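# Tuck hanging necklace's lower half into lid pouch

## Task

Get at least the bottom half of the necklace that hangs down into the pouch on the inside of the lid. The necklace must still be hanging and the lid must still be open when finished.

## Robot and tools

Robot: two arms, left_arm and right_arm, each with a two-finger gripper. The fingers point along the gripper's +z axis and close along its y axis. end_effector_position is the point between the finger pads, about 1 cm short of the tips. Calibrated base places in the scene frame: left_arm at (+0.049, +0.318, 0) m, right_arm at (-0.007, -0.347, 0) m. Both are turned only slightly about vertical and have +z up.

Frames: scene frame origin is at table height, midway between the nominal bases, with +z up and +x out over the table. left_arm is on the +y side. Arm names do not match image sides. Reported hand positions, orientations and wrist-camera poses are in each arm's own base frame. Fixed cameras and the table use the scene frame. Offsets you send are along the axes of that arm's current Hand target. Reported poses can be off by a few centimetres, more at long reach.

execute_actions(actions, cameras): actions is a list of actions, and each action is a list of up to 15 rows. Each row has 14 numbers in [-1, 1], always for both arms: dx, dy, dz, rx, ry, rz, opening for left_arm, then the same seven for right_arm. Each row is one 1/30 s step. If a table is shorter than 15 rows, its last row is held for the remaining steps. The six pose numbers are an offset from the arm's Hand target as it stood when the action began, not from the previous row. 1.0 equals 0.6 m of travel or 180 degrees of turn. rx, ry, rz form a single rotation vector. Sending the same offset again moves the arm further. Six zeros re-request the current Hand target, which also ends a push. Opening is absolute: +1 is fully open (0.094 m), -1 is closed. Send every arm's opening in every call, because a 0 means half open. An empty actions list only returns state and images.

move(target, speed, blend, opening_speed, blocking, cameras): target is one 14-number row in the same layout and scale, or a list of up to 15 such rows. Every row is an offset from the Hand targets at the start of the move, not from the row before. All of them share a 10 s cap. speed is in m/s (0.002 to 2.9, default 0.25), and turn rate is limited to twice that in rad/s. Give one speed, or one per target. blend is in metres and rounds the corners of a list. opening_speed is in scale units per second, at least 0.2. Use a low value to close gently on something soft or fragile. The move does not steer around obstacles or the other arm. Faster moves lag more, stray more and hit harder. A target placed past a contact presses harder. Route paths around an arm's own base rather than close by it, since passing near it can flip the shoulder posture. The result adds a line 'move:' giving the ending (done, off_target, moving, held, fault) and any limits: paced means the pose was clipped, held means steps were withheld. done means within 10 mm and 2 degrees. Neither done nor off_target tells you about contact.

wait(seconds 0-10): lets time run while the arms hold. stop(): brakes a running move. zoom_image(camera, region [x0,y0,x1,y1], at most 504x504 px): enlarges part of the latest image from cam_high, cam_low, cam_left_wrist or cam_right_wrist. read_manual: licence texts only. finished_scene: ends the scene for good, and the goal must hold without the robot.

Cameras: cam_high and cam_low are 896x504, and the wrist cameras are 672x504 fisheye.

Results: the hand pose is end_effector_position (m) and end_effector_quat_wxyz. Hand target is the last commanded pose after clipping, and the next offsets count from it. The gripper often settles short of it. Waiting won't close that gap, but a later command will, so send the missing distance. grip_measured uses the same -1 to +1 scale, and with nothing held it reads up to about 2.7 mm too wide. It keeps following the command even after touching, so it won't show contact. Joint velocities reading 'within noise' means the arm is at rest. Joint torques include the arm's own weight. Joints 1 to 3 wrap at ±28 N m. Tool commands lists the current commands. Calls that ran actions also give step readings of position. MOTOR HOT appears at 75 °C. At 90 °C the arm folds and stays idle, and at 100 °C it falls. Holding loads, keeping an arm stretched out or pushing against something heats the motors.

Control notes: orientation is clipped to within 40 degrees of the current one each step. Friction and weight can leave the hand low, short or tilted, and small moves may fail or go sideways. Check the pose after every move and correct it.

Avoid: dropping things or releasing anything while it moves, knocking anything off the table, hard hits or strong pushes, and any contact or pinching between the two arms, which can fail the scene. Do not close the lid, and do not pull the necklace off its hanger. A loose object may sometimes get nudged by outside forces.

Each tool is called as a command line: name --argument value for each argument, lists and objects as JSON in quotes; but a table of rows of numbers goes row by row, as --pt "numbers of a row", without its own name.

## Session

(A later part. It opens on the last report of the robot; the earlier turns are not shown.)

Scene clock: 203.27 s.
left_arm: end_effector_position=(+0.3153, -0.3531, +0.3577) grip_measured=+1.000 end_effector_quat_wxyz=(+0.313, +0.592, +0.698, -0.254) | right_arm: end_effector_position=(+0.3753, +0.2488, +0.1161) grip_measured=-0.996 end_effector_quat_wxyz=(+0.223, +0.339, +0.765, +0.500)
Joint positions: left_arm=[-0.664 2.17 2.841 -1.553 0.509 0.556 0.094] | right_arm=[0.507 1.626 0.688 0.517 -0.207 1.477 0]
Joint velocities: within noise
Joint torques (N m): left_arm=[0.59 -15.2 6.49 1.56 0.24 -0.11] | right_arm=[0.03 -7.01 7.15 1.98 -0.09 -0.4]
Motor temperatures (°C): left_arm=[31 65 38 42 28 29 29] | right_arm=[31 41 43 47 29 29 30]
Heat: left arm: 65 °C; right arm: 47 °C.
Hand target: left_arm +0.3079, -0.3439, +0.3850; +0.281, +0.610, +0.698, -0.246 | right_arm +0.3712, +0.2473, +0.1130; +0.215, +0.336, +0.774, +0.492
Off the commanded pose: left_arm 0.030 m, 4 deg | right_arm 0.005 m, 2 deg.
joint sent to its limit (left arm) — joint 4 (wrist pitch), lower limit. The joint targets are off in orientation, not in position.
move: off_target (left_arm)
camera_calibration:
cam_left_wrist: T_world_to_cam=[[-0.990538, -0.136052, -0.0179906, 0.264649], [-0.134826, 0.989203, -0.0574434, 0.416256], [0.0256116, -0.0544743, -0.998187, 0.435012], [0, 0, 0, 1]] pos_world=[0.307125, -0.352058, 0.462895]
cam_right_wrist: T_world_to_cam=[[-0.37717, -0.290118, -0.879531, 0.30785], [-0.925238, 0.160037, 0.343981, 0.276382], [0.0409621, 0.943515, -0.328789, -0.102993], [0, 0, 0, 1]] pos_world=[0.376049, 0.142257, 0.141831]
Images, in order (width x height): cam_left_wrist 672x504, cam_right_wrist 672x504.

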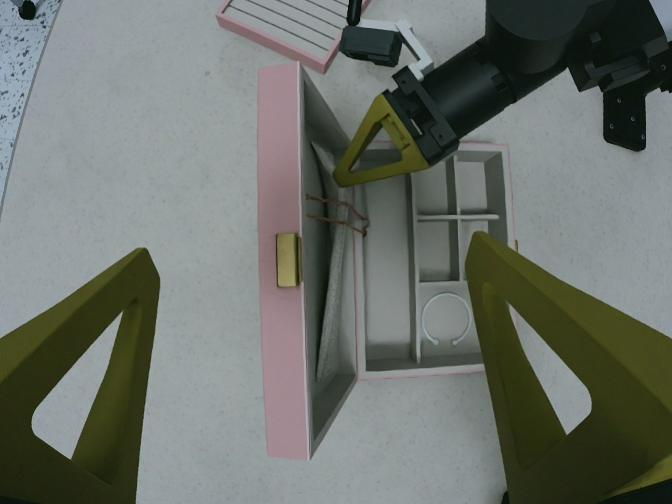

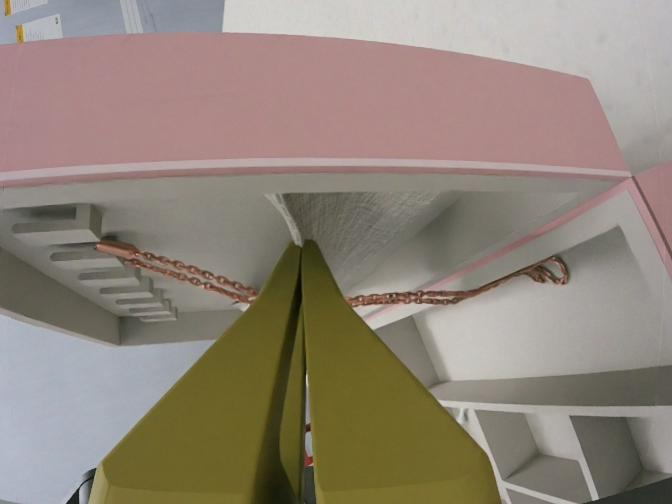

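move --target '[0.1267,-0.1300,0.1212,-0.2909,-0.0794,-0.2275,-0.362,0,0,0,0,0,0,-1.0]' --speed 0.2 --cameras '["cam_high", "cam_low", "cam_right_wrist", "cam_left_wrist"]'

Scene clock: 208.87 s.
left_arm: end_effector_position=(+0.2300, -0.3475, +0.2744) grip_measured=-0.360 end_effector_quat_wxyz=(+0.491, +0.128, +0.859, -0.065) | right_arm: end_effector_position=(+0.3752, +0.2490, +0.1161) grip_measured=-0.996 end_effector_quat_wxyz=(+0.223, +0.338, +0.765, +0.500)
Joint positions: left_arm=[-1.292 1.572 1.488 -0.756 -0.817 -0.666 0.03] | right_arm=[0.507 1.626 0.688 0.517 -0.209 1.475 0]
Joint velocities: within noise
Joint torques (N m): left_arm=[-0.69 -7.2 8.17 1.51 -0.42 -0.16] | right_arm=[-0.02 -6.97 7.17 1.98 -0.07 -0.39]
Motor temperatures (°C): left_arm=[31 65 37 42 28 29 29] | right_arm=[31 41 43 47 29 29 30]
Heat: left arm: 65 °C; right arm: 47 °C.
Hand target: left_arm +0.2299, -0.3501, +0.2798; +0.495, +0.121, +0.857, -0.070 | right_arm +0.3712, +0.2473, +0.1130; +0.215, +0.336, +0.774, +0.492
Off the commanded pose: left_arm 0.006 m, 1 deg | right_arm 0.005 m, 2 deg.
move: done
camera_calibration:
cam_left_wrist: T_world_to_cam=[[-0.317096, -0.948129, -0.022413, -0.256496], [-0.913686, 0.311741, -0.260758, 0.394], [0.254219, -0.062207, -0.965144, 0.289938], [0, 0, 0, 1]] pos_world=[0.204951, -0.347981, 0.376822]
cam_right_wrist: T_world_to_cam=[[-0.376265, -0.291021, -0.87962, 0.307713], [-0.925675, 0.158432, 0.343549, 0.276811], [0.0393803, 0.943507, -0.329004, -0.102555], [0, 0, 0, 1]] pos_world=[0.376057, 0.142457, 0.141832]

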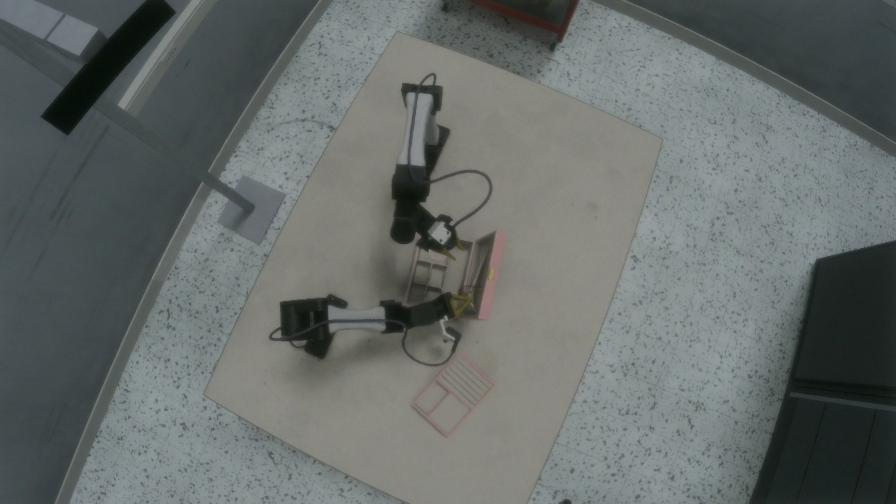

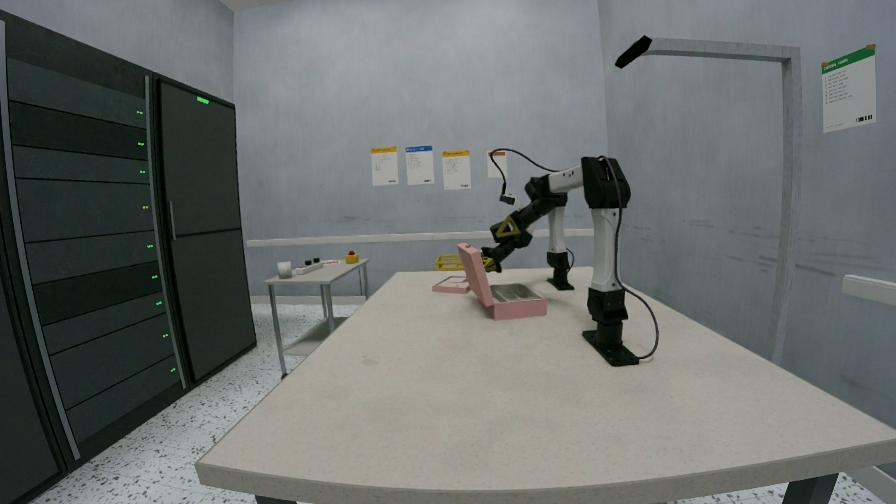

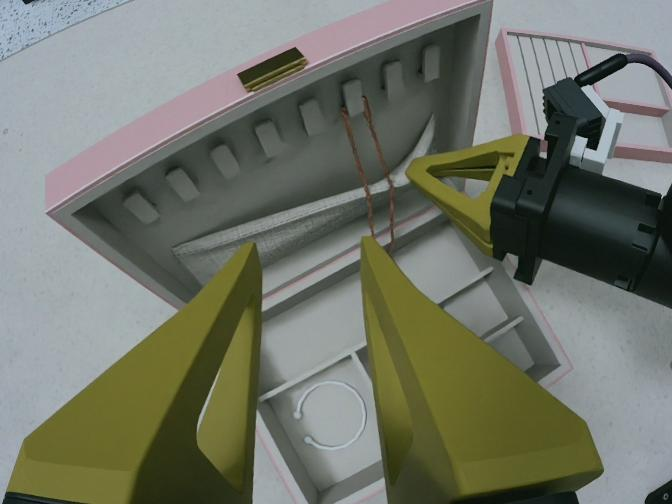

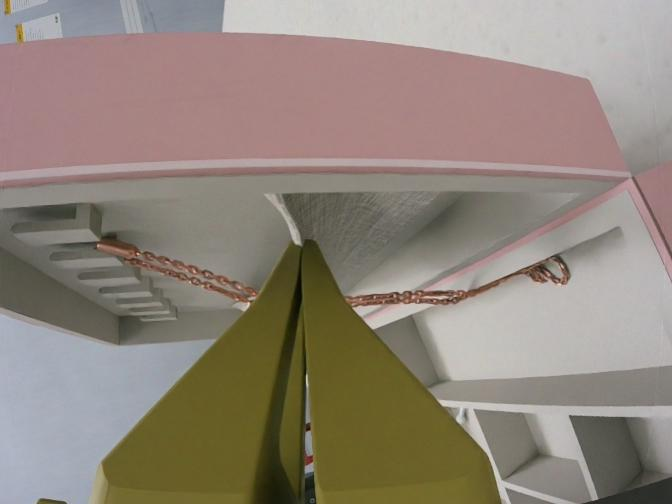

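zoom_image --camera "cam_left_wrist" --region '[270, 70, 470, 270]'

Scaled by 2.520 from the camera's 672x504 image, which has a finer 960x720 frame.

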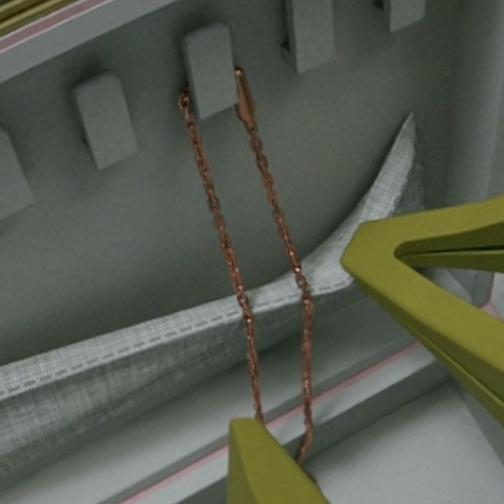

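move --target '[0.1878,-0.0660,0.1575,0,0,0,-0.277,0,0,0,0,0,0,-1.0]' --speed 0.15 --cameras '["cam_right_wrist", "cam_left_wrist"]'

zoom_image --camera "cam_left_wrist" --region '[230, 60, 480, 260]'

Scene clock: 212.67 s.
left_arm: end_effector_position=(+0.2436, -0.3936, +0.1344) grip_measured=-0.279 end_effector_quat_wxyz=(+0.491, +0.125, +0.860, -0.065) | right_arm: end_effector_position=(+0.3751, +0.2490, +0.1161) grip_measured=-0.996 end_effector_quat_wxyz=(+0.223, +0.338, +0.765, +0.500)
Joint positions: left_arm=[-1.292 1.814 1.199 -0.227 -0.82 -0.675 0.034] | right_arm=[0.507 1.626 0.688 0.517 -0.209 1.475 0]
Joint velocities: within noise
Joint torques (N m): left_arm=[-0.27 -9.85 5.7 1.72 -0.38 0.01] | right_arm=[-0.02 -6.98 7.19 1.98 -0.08 -0.39]
Motor temperatures (°C): left_arm=[31 64 38 42 28 29 29] | right_arm=[31 41 43 47 29 29 30]
Heat: left arm: 64 °C; right arm: 47 °C.
Hand target: left_arm +0.2435, -0.3953, +0.1352; +0.495, +0.121, +0.857, -0.070 | right_arm +0.3712, +0.2473, +0.1130; +0.215, +0.336, +0.774, +0.492
Off the commanded pose: left_arm 0.002 m, 1 deg | right_arm 0.005 m, 2 deg.
move: done
camera_calibration:
cam_left_wrist: T_world_to_cam=[[-0.310933, -0.950229, -0.0196479, -0.301741], [-0.915942, 0.305104, -0.260694, 0.382249], [0.253714, -0.0630621, -0.965221, 0.148363], [0, 0, 0, 1]] pos_world=[0.218655, -0.393992, 0.236925]
cam_right_wrist: T_world_to_cam=[[-0.376239, -0.291058, -0.879619, 0.307708], [-0.925702, 0.158028, 0.34366, 0.276865], [0.0389797, 0.943564, -0.328889, -0.102429], [0, 0, 0, 1]] pos_world=[0.376059, 0.142456, 0.141831]
Images, in order (width x height): cam_left_wrist 672x504, cam_right_wrist 672x504.

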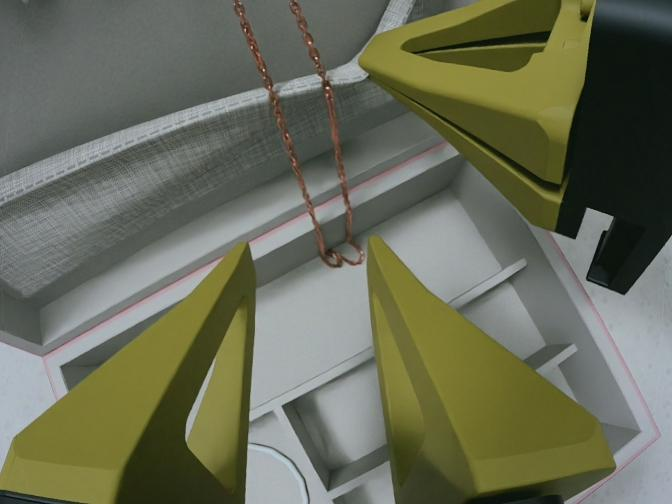

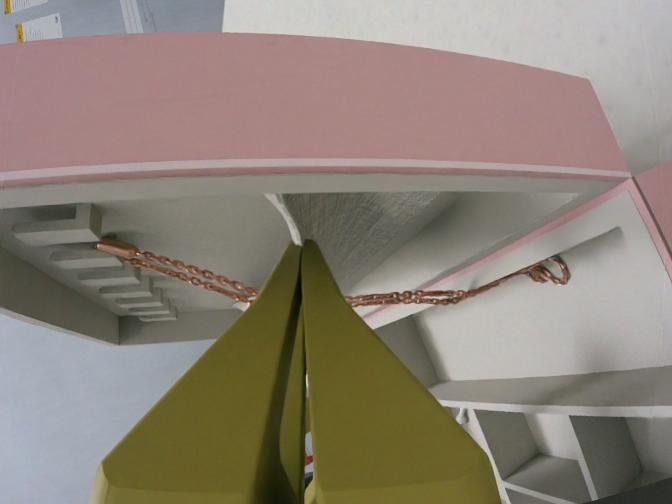

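Scaled by 2.016 from the camera's 672x504 image, which has a finer 960x720 frame.

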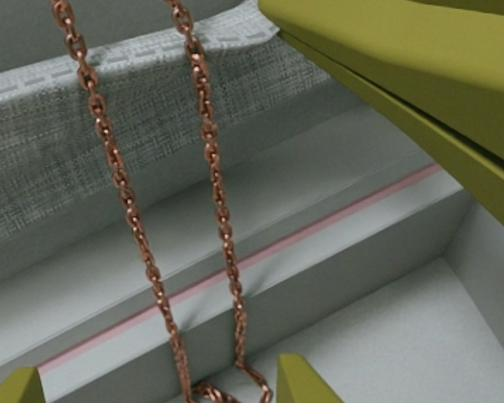

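wait --seconds 0 --cameras '["cam_left_wrist", "cam_right_wrist", "cam_high", "cam_low"]'

Scene clock: 213.77 s.
left_arm: end_effector_position=(+0.2437, -0.3937, +0.1345) grip_measured=-0.279 end_effector_quat_wxyz=(+0.491, +0.125, +0.860, -0.065) | right_arm: end_effector_position=(+0.3751, +0.2490, +0.1161) grip_measured=-0.996 end_effector_quat_wxyz=(+0.223, +0.338, +0.765, +0.500)
Joint positions: left_arm=[-1.292 1.814 1.199 -0.227 -0.82 -0.675 0.034] | right_arm=[0.507 1.626 0.688 0.517 -0.209 1.475 0]
Joint velocities: within noise
Joint torques (N m): left_arm=[-0.5 -9.92 5.7 1.76 -0.39 0] | right_arm=[0.01 -6.97 7.16 1.98 -0.07 -0.39]
Motor temperatures (°C): left_arm=[31 64 38 42 28 29 29] | right_arm=[31 41 43 47 29 29 30]
Heat: left arm: 64 °C; right arm: 47 °C.
Hand target: left_arm +0.2435, -0.3953, +0.1352; +0.495, +0.121, +0.857, -0.070 | right_arm +0.3712, +0.2473, +0.1130; +0.215, +0.336, +0.774, +0.492
Tool commands: left_gripper/opening=-0.277 right_gripper/opening=-1.0
Off the commanded pose: left_arm 0.002 m, 1 deg | right_arm 0.005 m, 2 deg.
camera_calibration:
cam_left_wrist: T_world_to_cam=[[-0.31094, -0.950239, -0.0190245, -0.30189], [-0.915885, 0.304926, -0.261103, 0.38229], [0.253912, -0.0637632, -0.965123, 0.148117], [0, 0, 0, 1]] pos_world=[0.218655, -0.393994, 0.237025]
cam_right_wrist: T_world_to_cam=[[-0.376239, -0.291058, -0.879619, 0.307708], [-0.925702, 0.158028, 0.34366, 0.276865], [0.0389797, 0.943564, -0.328889, -0.102429], [0, 0, 0, 1]] pos_world=[0.376059, 0.142456, 0.141831]

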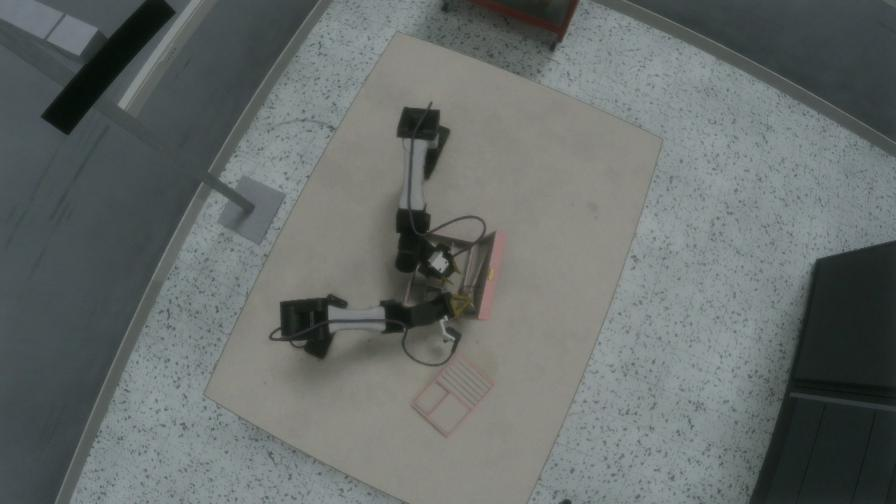

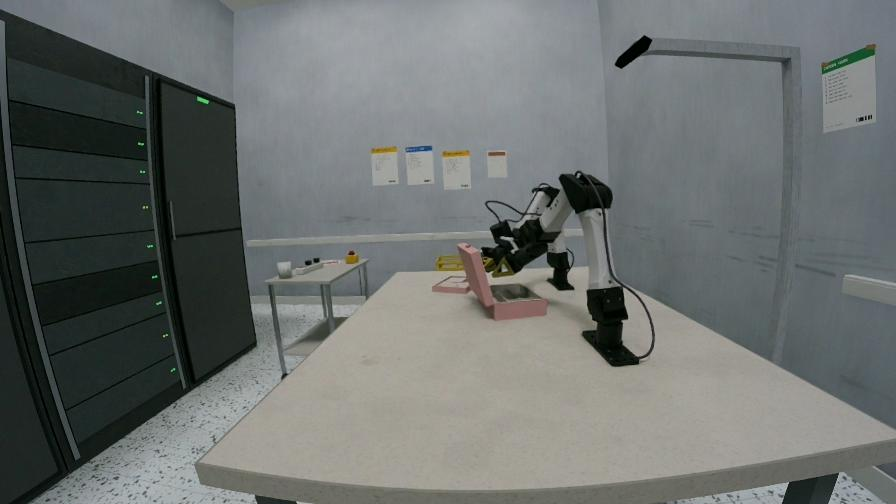

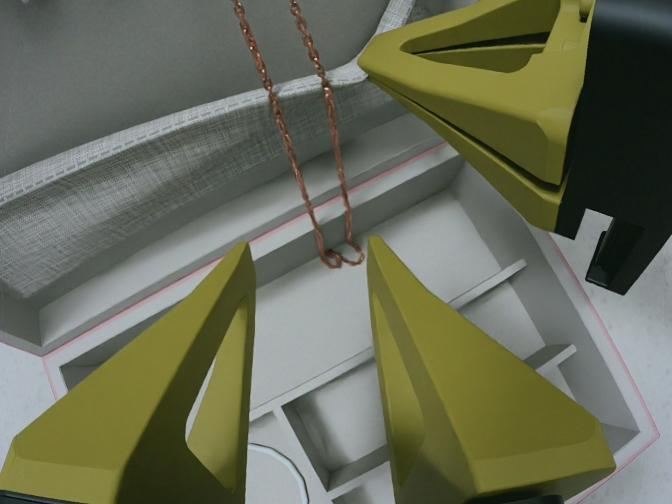

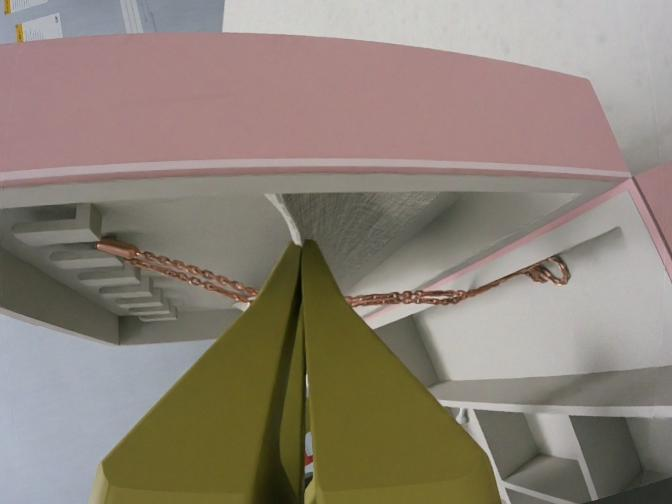

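zoom_image --camera "cam_left_wrist" --region '[180, 0, 460, 300]'

zoom_image --camera "cam_right_wrist" --region '[80, 180, 640, 400]'

Scaled by 1.680 from the camera's 672x504 image, which has a finer 960x720 frame.

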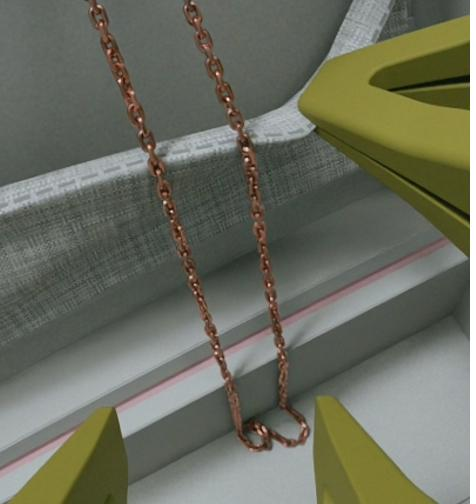

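Region (80, 180, 640, 400) is 560x220 pixels. A region can be at most 504 by 504 pixels.

move --target '[0.0076, -0.0008, 0.0719, 0, 0, 0, -0.383, 0, 0, 0, 0, 0, 0, -1.0]' --speed 0.08 --cameras '["cam_left_wrist", "cam_right_wrist"]'

Scene clock: 222.10 s.
left_arm: end_effector_position=(+0.2741, -0.4007, +0.1067) grip_measured=-0.381 end_effector_quat_wxyz=(+0.492, +0.121, +0.860, -0.063) | right_arm: end_effector_position=(+0.3751, +0.2490, +0.1161) grip_measured=-0.996 end_effector_quat_wxyz=(+0.223, +0.338, +0.765, +0.500)
Joint positions: left_arm=[-1.223 1.913 1.199 -0.082 -0.78 -0.61 0.029] | right_arm=[0.507 1.626 0.688 0.517 -0.209 1.475 0]
Joint velocities: within noise
Joint torques (N m): left_arm=[0.08 -9.98 6.82 1.86 -0.26 0.09] | right_arm=[-0.01 -6.98 7.17 1.98 -0.07 -0.39]
Motor temperatures (°C): left_arm=[31 63 38 42 28 29 29] | right_arm=[31 41 43 48 29 29 30]
Heat: left arm: 63 °C; right arm: 48 °C.
Hand target: left_arm +0.2771, -0.4056, +0.1098; +0.495, +0.121, +0.857, -0.070 | right_arm +0.3712, +0.2473, +0.1130; +0.215, +0.336, +0.774, +0.492
Off the commanded pose: left_arm 0.006 m, 1 deg | right_arm 0.005 m, 2 deg.
move: done
camera_calibration:
cam_left_wrist: T_world_to_cam=[[-0.302601, -0.952894, -0.0206099, -0.302747], [-0.91819, 0.297244, -0.261866, 0.40267], [0.255657, -0.0603172, -0.964884, 0.114021], [0, 0, 0, 1]] pos_world=[0.248966, -0.4013, 0.209223]
cam_right_wrist: T_world_to_cam=[[-0.375965, -0.291377, -0.87963, 0.307654], [-0.925813, 0.158053, 0.34335, 0.276947], [0.0389843, 0.943461, -0.329183, -0.102374], [0, 0, 0, 1]] pos_world=[0.376059, 0.142457, 0.141832]
Images, in order (width x height): cam_left_wrist 672x504, cam_right_wrist 672x504.

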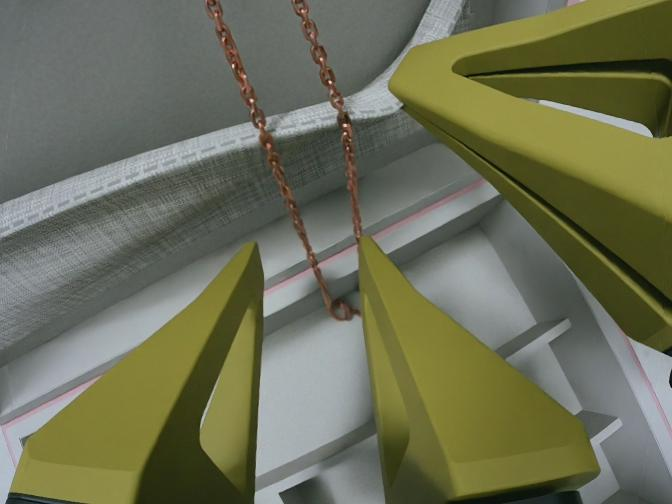

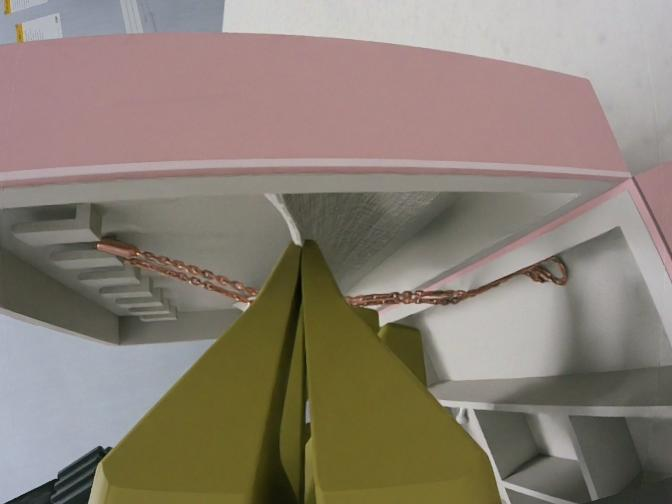

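zoom_image --camera "cam_left_wrist" --region '[190, 0, 470, 340]'

Scaled by 1.482 from the camera's 672x504 image, which has a finer 960x720 frame.

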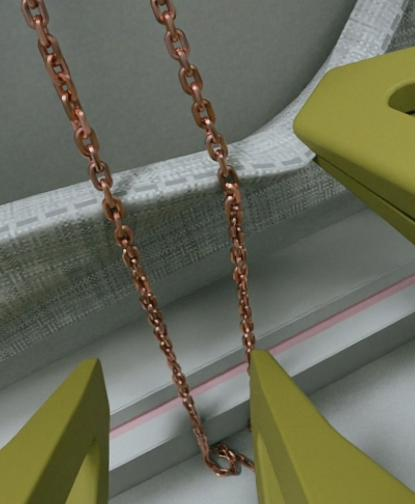

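move --target '[0.0002, -0.0072, 0.0233, 0, 0, 0, -0.383, 0, 0, 0, 0, 0, 0, -1.0]' --speed 0.06 --cameras '["cam_left_wrist", "cam_right_wrist"]'

Scene clock: 226.53 s.
left_arm: end_effector_position=(+0.2815, -0.4042, +0.0944) grip_measured=-0.381 end_effector_quat_wxyz=(+0.489, +0.126, +0.862, -0.057) | right_arm: end_effector_position=(+0.3751, +0.2491, +0.1161) grip_measured=-0.996 end_effector_quat_wxyz=(+0.223, +0.338, +0.765, +0.500)
Joint positions: left_arm=[-1.207 1.957 1.212 -0.055 -0.768 -0.593 0.029] | right_arm=[0.507 1.626 0.688 0.517 -0.21 1.475 0]
Joint velocities: within noise
Joint torques (N m): left_arm=[0.35 -9.99 8.31 1.84 -0.22 0.11] | right_arm=[0.01 -6.98 7.16 1.97 -0.07 -0.39]
Motor temperatures (°C): left_arm=[31 63 38 42 28 29 29] | right_arm=[31 41 43 48 29 29 30]
Heat: left arm: 63 °C; right arm: 48 °C.
Hand target: left_arm +0.2875, -0.4130, +0.1025; +0.495, +0.121, +0.857, -0.070 | right_arm +0.3712, +0.2473, +0.1130; +0.215, +0.336, +0.774, +0.492
Off the commanded pose: left_arm 0.014 m, 2 deg | right_arm 0.005 m, 2 deg.
move: off_target (left_arm)
camera_calibration:
cam_left_wrist: T_world_to_cam=[[-0.305153, -0.95174, -0.0327657, -0.3018], [-0.918905, 0.303309, -0.252224, 0.409006], [0.24999, -0.0468583, -0.967114, 0.107167], [0, 0, 0, 1]] pos_world=[0.256952, -0.406268, 0.196915]
cam_right_wrist: T_world_to_cam=[[-0.375937, -0.291329, -0.879658, 0.307669], [-0.925842, 0.157616, 0.343474, 0.276989], [0.0385845, 0.943549, -0.328979, -0.102359], [0, 0, 0, 1]] pos_world=[0.376061, 0.142556, 0.141831]
Images, in order (width x height): cam_left_wrist 672x504, cam_right_wrist 672x504.

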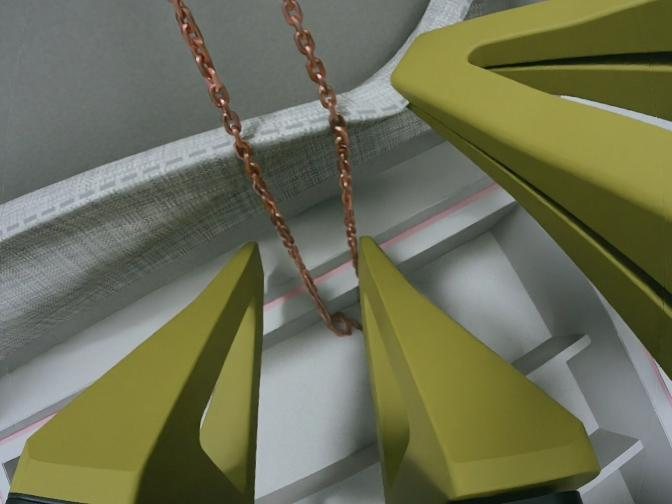

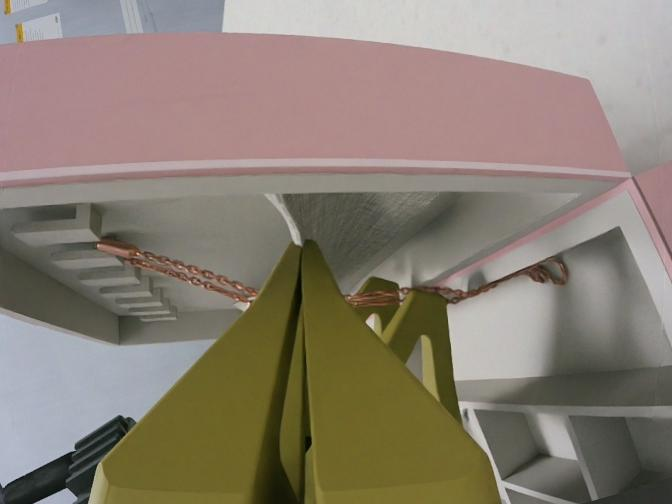

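zoom_image --camera "cam_left_wrist" --region '[190, 0, 470, 350]'

zoom_image --camera "cam_right_wrist" --region '[230, 200, 600, 400]'

Scaled by 1.440 from the camera's 672x504 image, which has a finer 960x720 frame.

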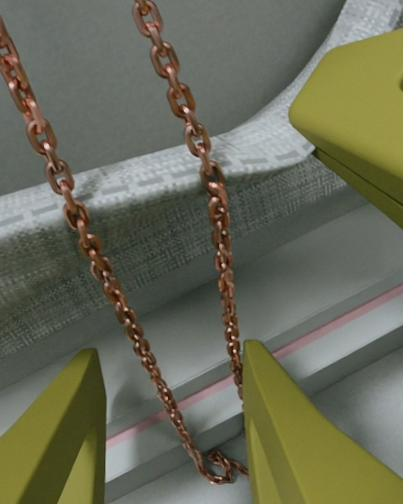

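Scaled by 1.362 from the camera's 672x504 image, which has a finer 960x720 frame.

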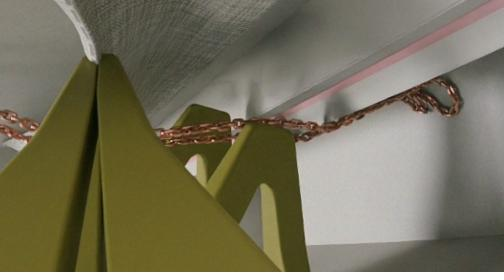

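move --target '[-0.0062, -0.0128, 0.0007, 0, 0, 0, -0.383, 0, 0, 0, 0, 0, 0, -1.0]' --speed 0.06 --cameras '["cam_left_wrist"]'

Scene clock: 228.60 s.
left_arm: end_effector_position=(+0.2853, -0.4145, +0.1006) grip_measured=-0.381 end_effector_quat_wxyz=(+0.493, +0.122, +0.859, -0.065) | right_arm: end_effector_position=(+0.3751, +0.2491, +0.1161) grip_measured=-0.996 end_effector_quat_wxyz=(+0.223, +0.338, +0.765, +0.500)
Joint positions: left_arm=[-1.207 1.977 1.257 -0.059 -0.767 -0.592 0.029] | right_arm=[0.507 1.626 0.688 0.517 -0.21 1.475 0]
Joint velocities: within noise
Joint torques (N m): left_arm=[-0.42 -10.25 8.59 1.61 -0.28 0.12] | right_arm=[-0.02 -6.99 7.17 1.98 -0.07 -0.39]
Motor temperatures (°C): left_arm=[31 62 38 42 28 29 29] | right_arm=[31 41 43 48 29 29 30]
Heat: left arm: 62 °C; right arm: 48 °C.
Hand target: left_arm +0.2875, -0.4210, +0.1057; +0.495, +0.121, +0.857, -0.070 | right_arm +0.3712, +0.2473, +0.1130; +0.215, +0.336, +0.774, +0.492
Off the commanded pose: left_arm 0.009 m, 1 deg | right_arm 0.005 m, 2 deg.
move: done
camera_calibration:
cam_left_wrist: T_world_to_cam=[[-0.305885, -0.951922, -0.0167023, -0.311731], [-0.916771, 0.299232, -0.264558, 0.416196], [0.256836, -0.0656119, -0.964225, 0.101765], [0, 0, 0, 1]] pos_world=[0.260066, -0.414605, 0.203026]
Images, in order (width x height): cam_left_wrist 672x504.

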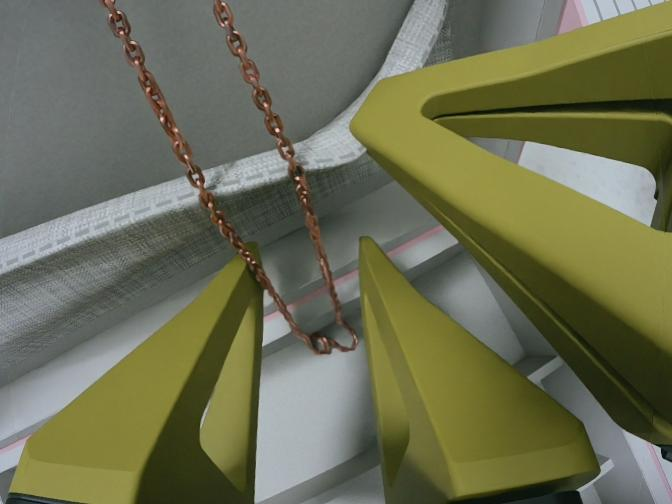

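move --target '[-0.0033, 0.0100, -0.0503, 0, 0, 0, -0.383, 0, 0, 0, 0, 0, 0, -1.0]' --speed 0.08 --cameras '["cam_left_wrist"]'

Scene clock: 231.20 s.
left_arm: end_effector_position=(+0.2672, -0.4106, +0.1065) grip_measured=-0.381 end_effector_quat_wxyz=(+0.487, +0.132, +0.861, -0.059) | right_arm: end_effector_position=(+0.3749, +0.2491, +0.1157) grip_measured=-0.996 end_effector_quat_wxyz=(+0.222, +0.338, +0.766, +0.500)
Joint positions: left_arm=[-1.245 1.937 1.245 -0.13 -0.785 -0.618 0.029] | right_arm=[0.507 1.626 0.688 0.515 -0.21 1.475 0]
Joint velocities: within noise
Joint torques (N m): left_arm=[-0.85 -14.65 5.09 1.51 -0.42 -0.05] | right_arm=[0.01 -6.99 7.15 2 -0.06 -0.39]
Motor temperatures (°C): left_arm=[31 63 38 42 28 29 29] | right_arm=[31 41 42 48 29 29 30]
Heat: left arm: 63 °C; right arm: 48 °C.
Hand target: left_arm +0.2650, -0.4083, +0.1224; +0.495, +0.121, +0.857, -0.070 | right_arm +0.3712, +0.2473, +0.1130; +0.215, +0.336, +0.774, +0.492
Off the commanded pose: left_arm 0.016 m, 2 deg | right_arm 0.005 m, 2 deg.
move: off_target (left_arm)
camera_calibration:
cam_left_wrist: T_world_to_cam=[[-0.316941, -0.947744, -0.0364751, -0.306713], [-0.915393, 0.315734, -0.249734, 0.404774], [0.248201, -0.045762, -0.967627, 0.123203], [0, 0, 0, 1]] pos_world=[0.242739, -0.412848, 0.209113]
Images, in order (width x height): cam_left_wrist 672x504.

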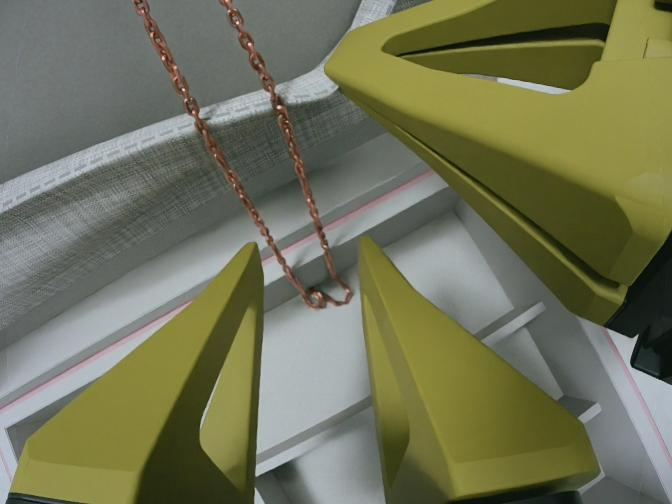

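move --target '[0.0014, 0.0051, 0.0472, 0, 0, 0, -0.34, 0, 0, 0, 0, 0, 0, -1.0]' --speed 0.06 --cameras '["cam_left_wrist"]'

Scene clock: 233.13 s.
left_arm: end_effector_position=(+0.2866, -0.4085, +0.1074) grip_measured=-0.342 end_effector_quat_wxyz=(+0.493, +0.119, +0.859, -0.065) | right_arm: end_effector_position=(+0.3748, +0.2491, +0.1157) grip_measured=-0.996 end_effector_quat_wxyz=(+0.222, +0.338, +0.766, +0.500)
Joint positions: left_arm=[-1.2 1.949 1.245 -0.07 -0.764 -0.589 0.031] | right_arm=[0.507 1.626 0.688 0.515 -0.21 1.475 0]
Joint velocities: within noise
Joint torques (N m): left_arm=[0.09 -10.48 6.53 1.89 -0.26 0.18] | right_arm=[-0.01 -6.97 7.17 2 -0.06 -0.39]
Motor temperatures (°C): left_arm=[31 63 38 42 28 29 29] | right_arm=[31 41 42 48 29 29 30]
Heat: left arm: 63 °C; right arm: 48 °C.
Hand target: left_arm +0.2890, -0.4120, +0.1076; +0.495, +0.121, +0.857, -0.070 | right_arm +0.3712, +0.2473, +0.1130; +0.215, +0.336, +0.774, +0.492
Off the commanded pose: left_arm 0.004 m, 1 deg | right_arm 0.005 m, 2 deg.
move: done
camera_calibration:
cam_left_wrist: T_world_to_cam=[[-0.301846, -0.953245, -0.0145776, -0.307492], [-0.91788, 0.294712, -0.265782, 0.415978], [0.257652, -0.0668448, -0.963923, 0.107634], [0, 0, 0, 1]] pos_world=[0.26127, -0.408514, 0.209827]
Images, in order (width x height): cam_left_wrist 672x504.

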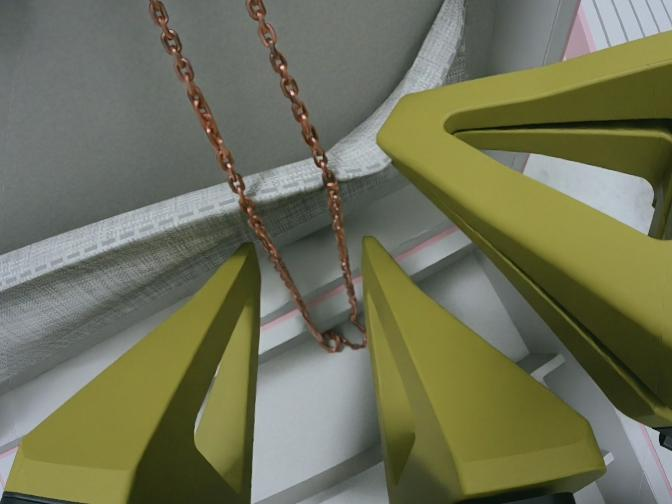

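wait --seconds 0 --cameras '["cam_right_wrist", "cam_left_wrist"]'

zoom_image --camera "cam_right_wrist" --region '[230, 200, 600, 400]'

zoom_image --camera "cam_left_wrist" --region '[210, 120, 430, 370]'

Scene clock: 233.80 s.
left_arm: end_effector_position=(+0.2866, -0.4086, +0.1075) grip_measured=-0.342 end_effector_quat_wxyz=(+0.493, +0.120, +0.859, -0.065) | right_arm: end_effector_position=(+0.3748, +0.2491, +0.1157) grip_measured=-0.996 end_effector_quat_wxyz=(+0.222, +0.338, +0.766, +0.500)
Joint positions: left_arm=[-1.2 1.949 1.245 -0.07 -0.764 -0.588 0.031] | right_arm=[0.507 1.626 0.688 0.515 -0.21 1.475 0]
Joint velocities: within noise
Joint torques (N m): left_arm=[0.12 -10.17 6.57 1.89 -0.23 0.15] | right_arm=[0.01 -6.99 7.17 2 -0.07 -0.38]
Motor temperatures (°C): left_arm=[31 63 38 42 28 29 29] | right_arm=[31 41 42 48 29 29 30]
Heat: left arm: 63 °C; right arm: 48 °C.
Hand target: left_arm +0.2890, -0.4120, +0.1075; +0.495, +0.121, +0.857, -0.070 | right_arm +0.3712, +0.2473, +0.1130; +0.215, +0.336, +0.774, +0.492
Tool commands: left_gripper/opening=-0.34 right_gripper/opening=-1.0
Off the commanded pose: left_arm 0.004 m, 1 deg | right_arm 0.005 m, 2 deg.
camera_calibration:
cam_left_wrist: T_world_to_cam=[[-0.30254, -0.953022, -0.0147883, -0.30727], [-0.917648, 0.295435, -0.265781, 0.416241], [0.257664, -0.0668391, -0.96392, 0.107625], [0, 0, 0, 1]] pos_world=[0.26127, -0.408613, 0.209827]
cam_right_wrist: T_world_to_cam=[[-0.377328, -0.29219, -0.878776, 0.307858], [-0.925326, 0.157238, 0.345034, 0.27655], [0.0373615, 0.943346, -0.329702, -0.101859], [0, 0, 0, 1]] pos_world=[0.375868, 0.142557, 0.141536]
Images, in order (width x height): cam_left_wrist 672x504, cam_right_wrist 672x504.

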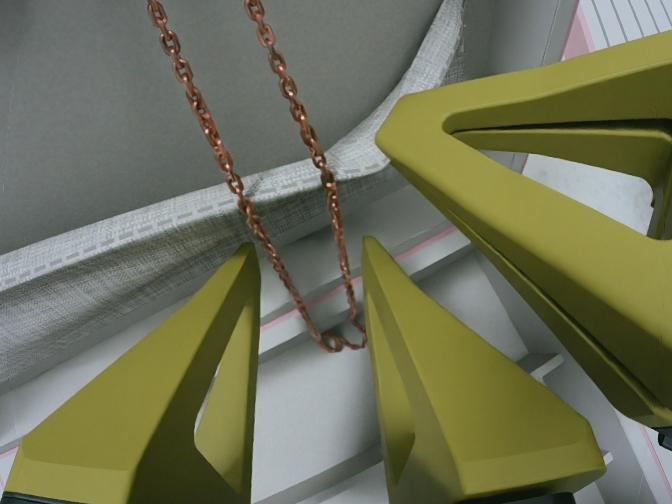

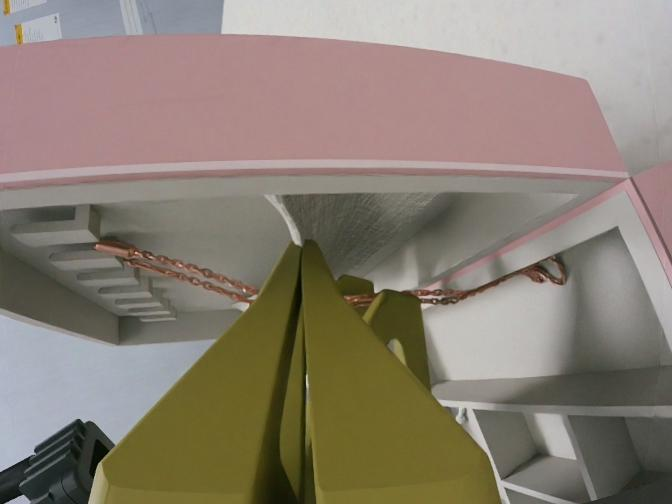

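Scaled by 1.362 from the camera's 672x504 image, which has a finer 960x720 frame.

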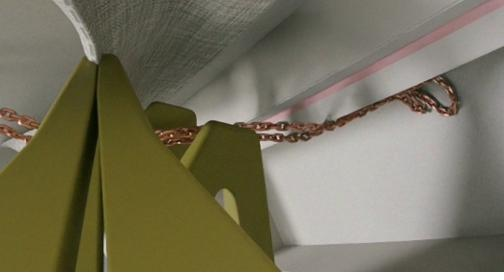

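Scaled by 2.016 from the camera's 672x504 image, which has a finer 960x720 frame.

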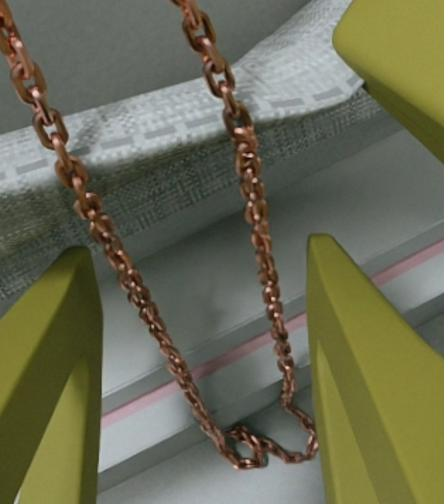

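move --target '[-0.0041, -0.0028, 0.0171, 0, 0, 0, -0.34, 0, 0, 0, 0, 0, 0, -1.0]' --speed 0.06 --cameras '["cam_left_wrist", "cam_right_wrist"]'

zoom_image --camera "cam_right_wrist" --region '[290, 220, 540, 400]'

zoom_image --camera "cam_left_wrist" --region '[180, 120, 430, 370]'

Scene clock: 237.23 s.
left_arm: end_effector_position=(+0.2914, -0.4079, +0.0955) grip_measured=-0.342 end_effector_quat_wxyz=(+0.488, +0.127, +0.862, -0.057) | right_arm: end_effector_position=(+0.3748, +0.2491, +0.1157) grip_measured=-0.996 end_effector_quat_wxyz=(+0.222, +0.338, +0.766, +0.500)
Joint positions: left_arm=[-1.187 1.976 1.245 -0.056 -0.751 -0.572 0.031] | right_arm=[0.507 1.626 0.688 0.515 -0.21 1.475 0]
Joint velocities: within noise
Joint torques (N m): left_arm=[0.46 -10.4 8.43 1.86 -0.23 0.14] | right_arm=[-0.01 -6.97 7.16 2 -0.06 -0.39]
Motor temperatures (°C): left_arm=[31 63 38 43 28 29 29] | right_arm=[31 41 42 48 29 29 30]
Heat: left arm: 63 °C; right arm: 48 °C.
Hand target: left_arm +0.2983, -0.4164, +0.1046; +0.496, +0.121, +0.857, -0.070 | right_arm +0.3712, +0.2473, +0.1130; +0.215, +0.336, +0.774, +0.492
Off the commanded pose: left_arm 0.014 m, 2 deg | right_arm 0.005 m, 2 deg.
move: off_target (left_arm)
camera_calibration:
cam_left_wrist: T_world_to_cam=[[-0.306829, -0.951193, -0.032989, -0.301577], [-0.918961, 0.305098, -0.249853, 0.420015], [0.247723, -0.0463466, -0.967722, 0.106563], [0, 0, 0, 1]] pos_world=[0.267046, -0.410065, 0.198117]
cam_right_wrist: T_world_to_cam=[[-0.377328, -0.29219, -0.878776, 0.307858], [-0.925326, 0.157238, 0.345034, 0.27655], [0.0373615, 0.943346, -0.329702, -0.101859], [0, 0, 0, 1]] pos_world=[0.375868, 0.142557, 0.141536]
Images, in order (width x height): cam_left_wrist 672x504, cam_right_wrist 672x504.

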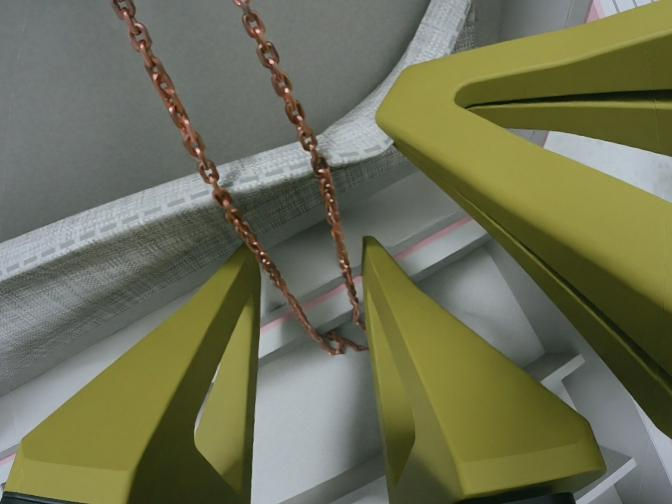

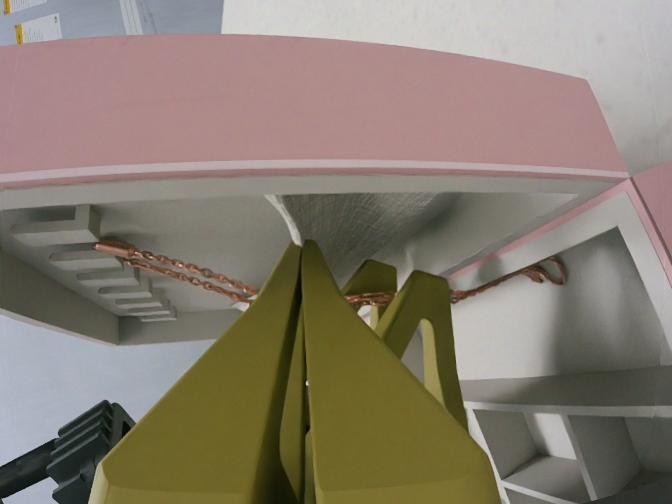

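Scaled by 2.016 from the camera's 672x504 image, which has a finer 960x720 frame.

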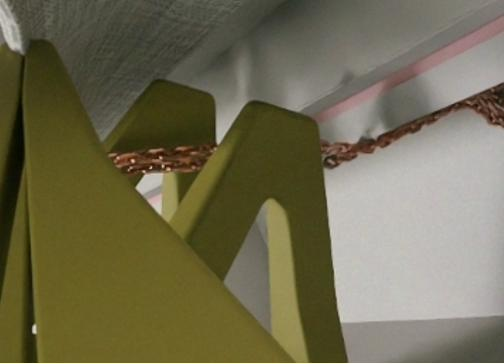

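Scaled by 2.016 from the camera's 672x504 image, which has a finer 960x720 frame.

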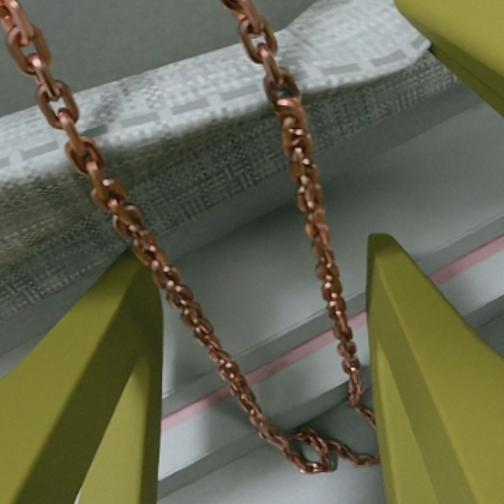

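move --target '[0, 0, 0, 0, 0, 0, -0.7, 0, 0, 0, 0, 0, 0, -1.0]' --speed 0.05 --opening_speed 0.3 --cameras '["cam_left_wrist", "cam_right_wrist"]'

zoom_image --camera "cam_right_wrist" --region '[290, 220, 540, 400]'

zoom_image --camera "cam_left_wrist" --region '[180, 120, 430, 370]'

Scene clock: 239.10 s.
left_arm: end_effector_position=(+0.2914, -0.4081, +0.0956) grip_measured=-0.698 end_effector_quat_wxyz=(+0.488, +0.127, +0.862, -0.058) | right_arm: end_effector_position=(+0.3748, +0.2491, +0.1157) grip_measured=-0.996 end_effector_quat_wxyz=(+0.222, +0.338, +0.766, +0.500)
Joint positions: left_arm=[-1.187 1.976 1.245 -0.055 -0.751 -0.572 0.014] | right_arm=[0.507 1.626 0.688 0.515 -0.21 1.475 0]
Joint velocities: within noise
Joint torques (N m): left_arm=[0.55 -10.36 8.69 1.87 -0.24 0.12] | right_arm=[-0.03 -6.97 7.17 2 -0.06 -0.38]
Motor temperatures (°C): left_arm=[31 63 38 43 28 29 29] | right_arm=[31 41 42 48 29 29 30]
Heat: left arm: 63 °C; right arm: 48 °C.
Hand target: left_arm +0.2983, -0.4164, +0.1046; +0.495, +0.121, +0.857, -0.070 | right_arm +0.3712, +0.2473, +0.1130; +0.215, +0.336, +0.774, +0.492
Off the commanded pose: left_arm 0.014 m, 2 deg | right_arm 0.005 m, 2 deg.
move: off_target (left_arm)
camera_calibration:
cam_left_wrist: T_world_to_cam=[[-0.30737, -0.951021, -0.032912, -0.301469], [-0.918728, 0.305588, -0.250109, 0.42026], [0.247916, -0.0466386, -0.967658, 0.106471], [0, 0, 0, 1]] pos_world=[0.267046, -0.410165, 0.198217]
cam_right_wrist: T_world_to_cam=[[-0.377328, -0.29219, -0.878776, 0.307858], [-0.925326, 0.157238, 0.345034, 0.27655], [0.0373615, 0.943346, -0.329702, -0.101859], [0, 0, 0, 1]] pos_world=[0.375868, 0.142557, 0.141536]
Images, in order (width x height): cam_left_wrist 672x504, cam_right_wrist 672x504.

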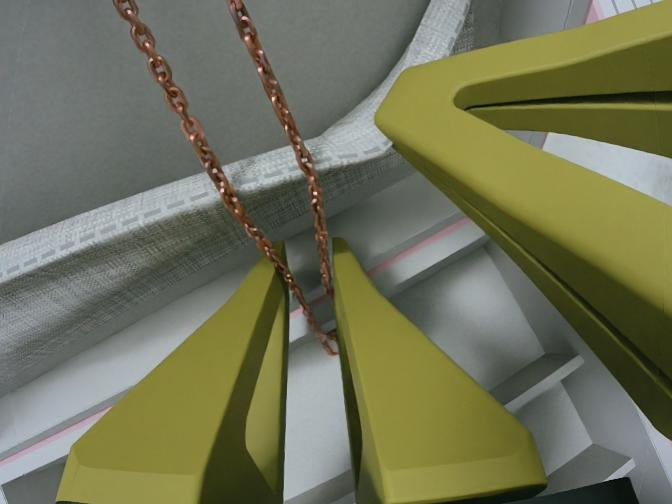

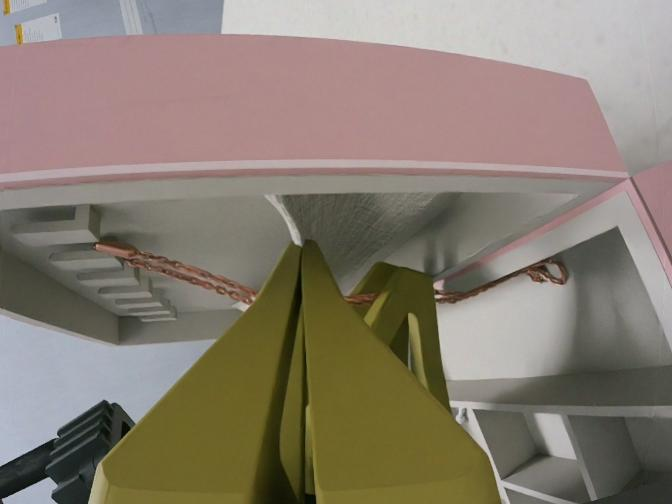

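Scaled by 2.016 from the camera's 672x504 image, which has a finer 960x720 frame.

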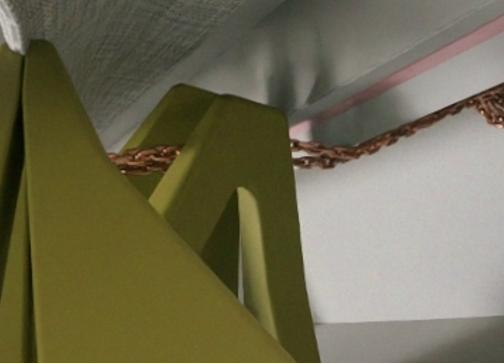

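Scaled by 2.016 from the camera's 672x504 image, which has a finer 960x720 frame.

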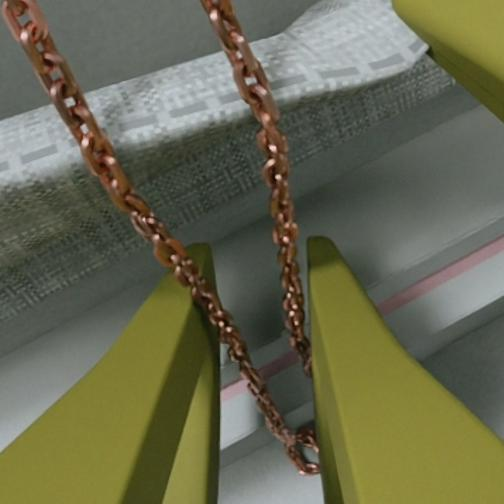

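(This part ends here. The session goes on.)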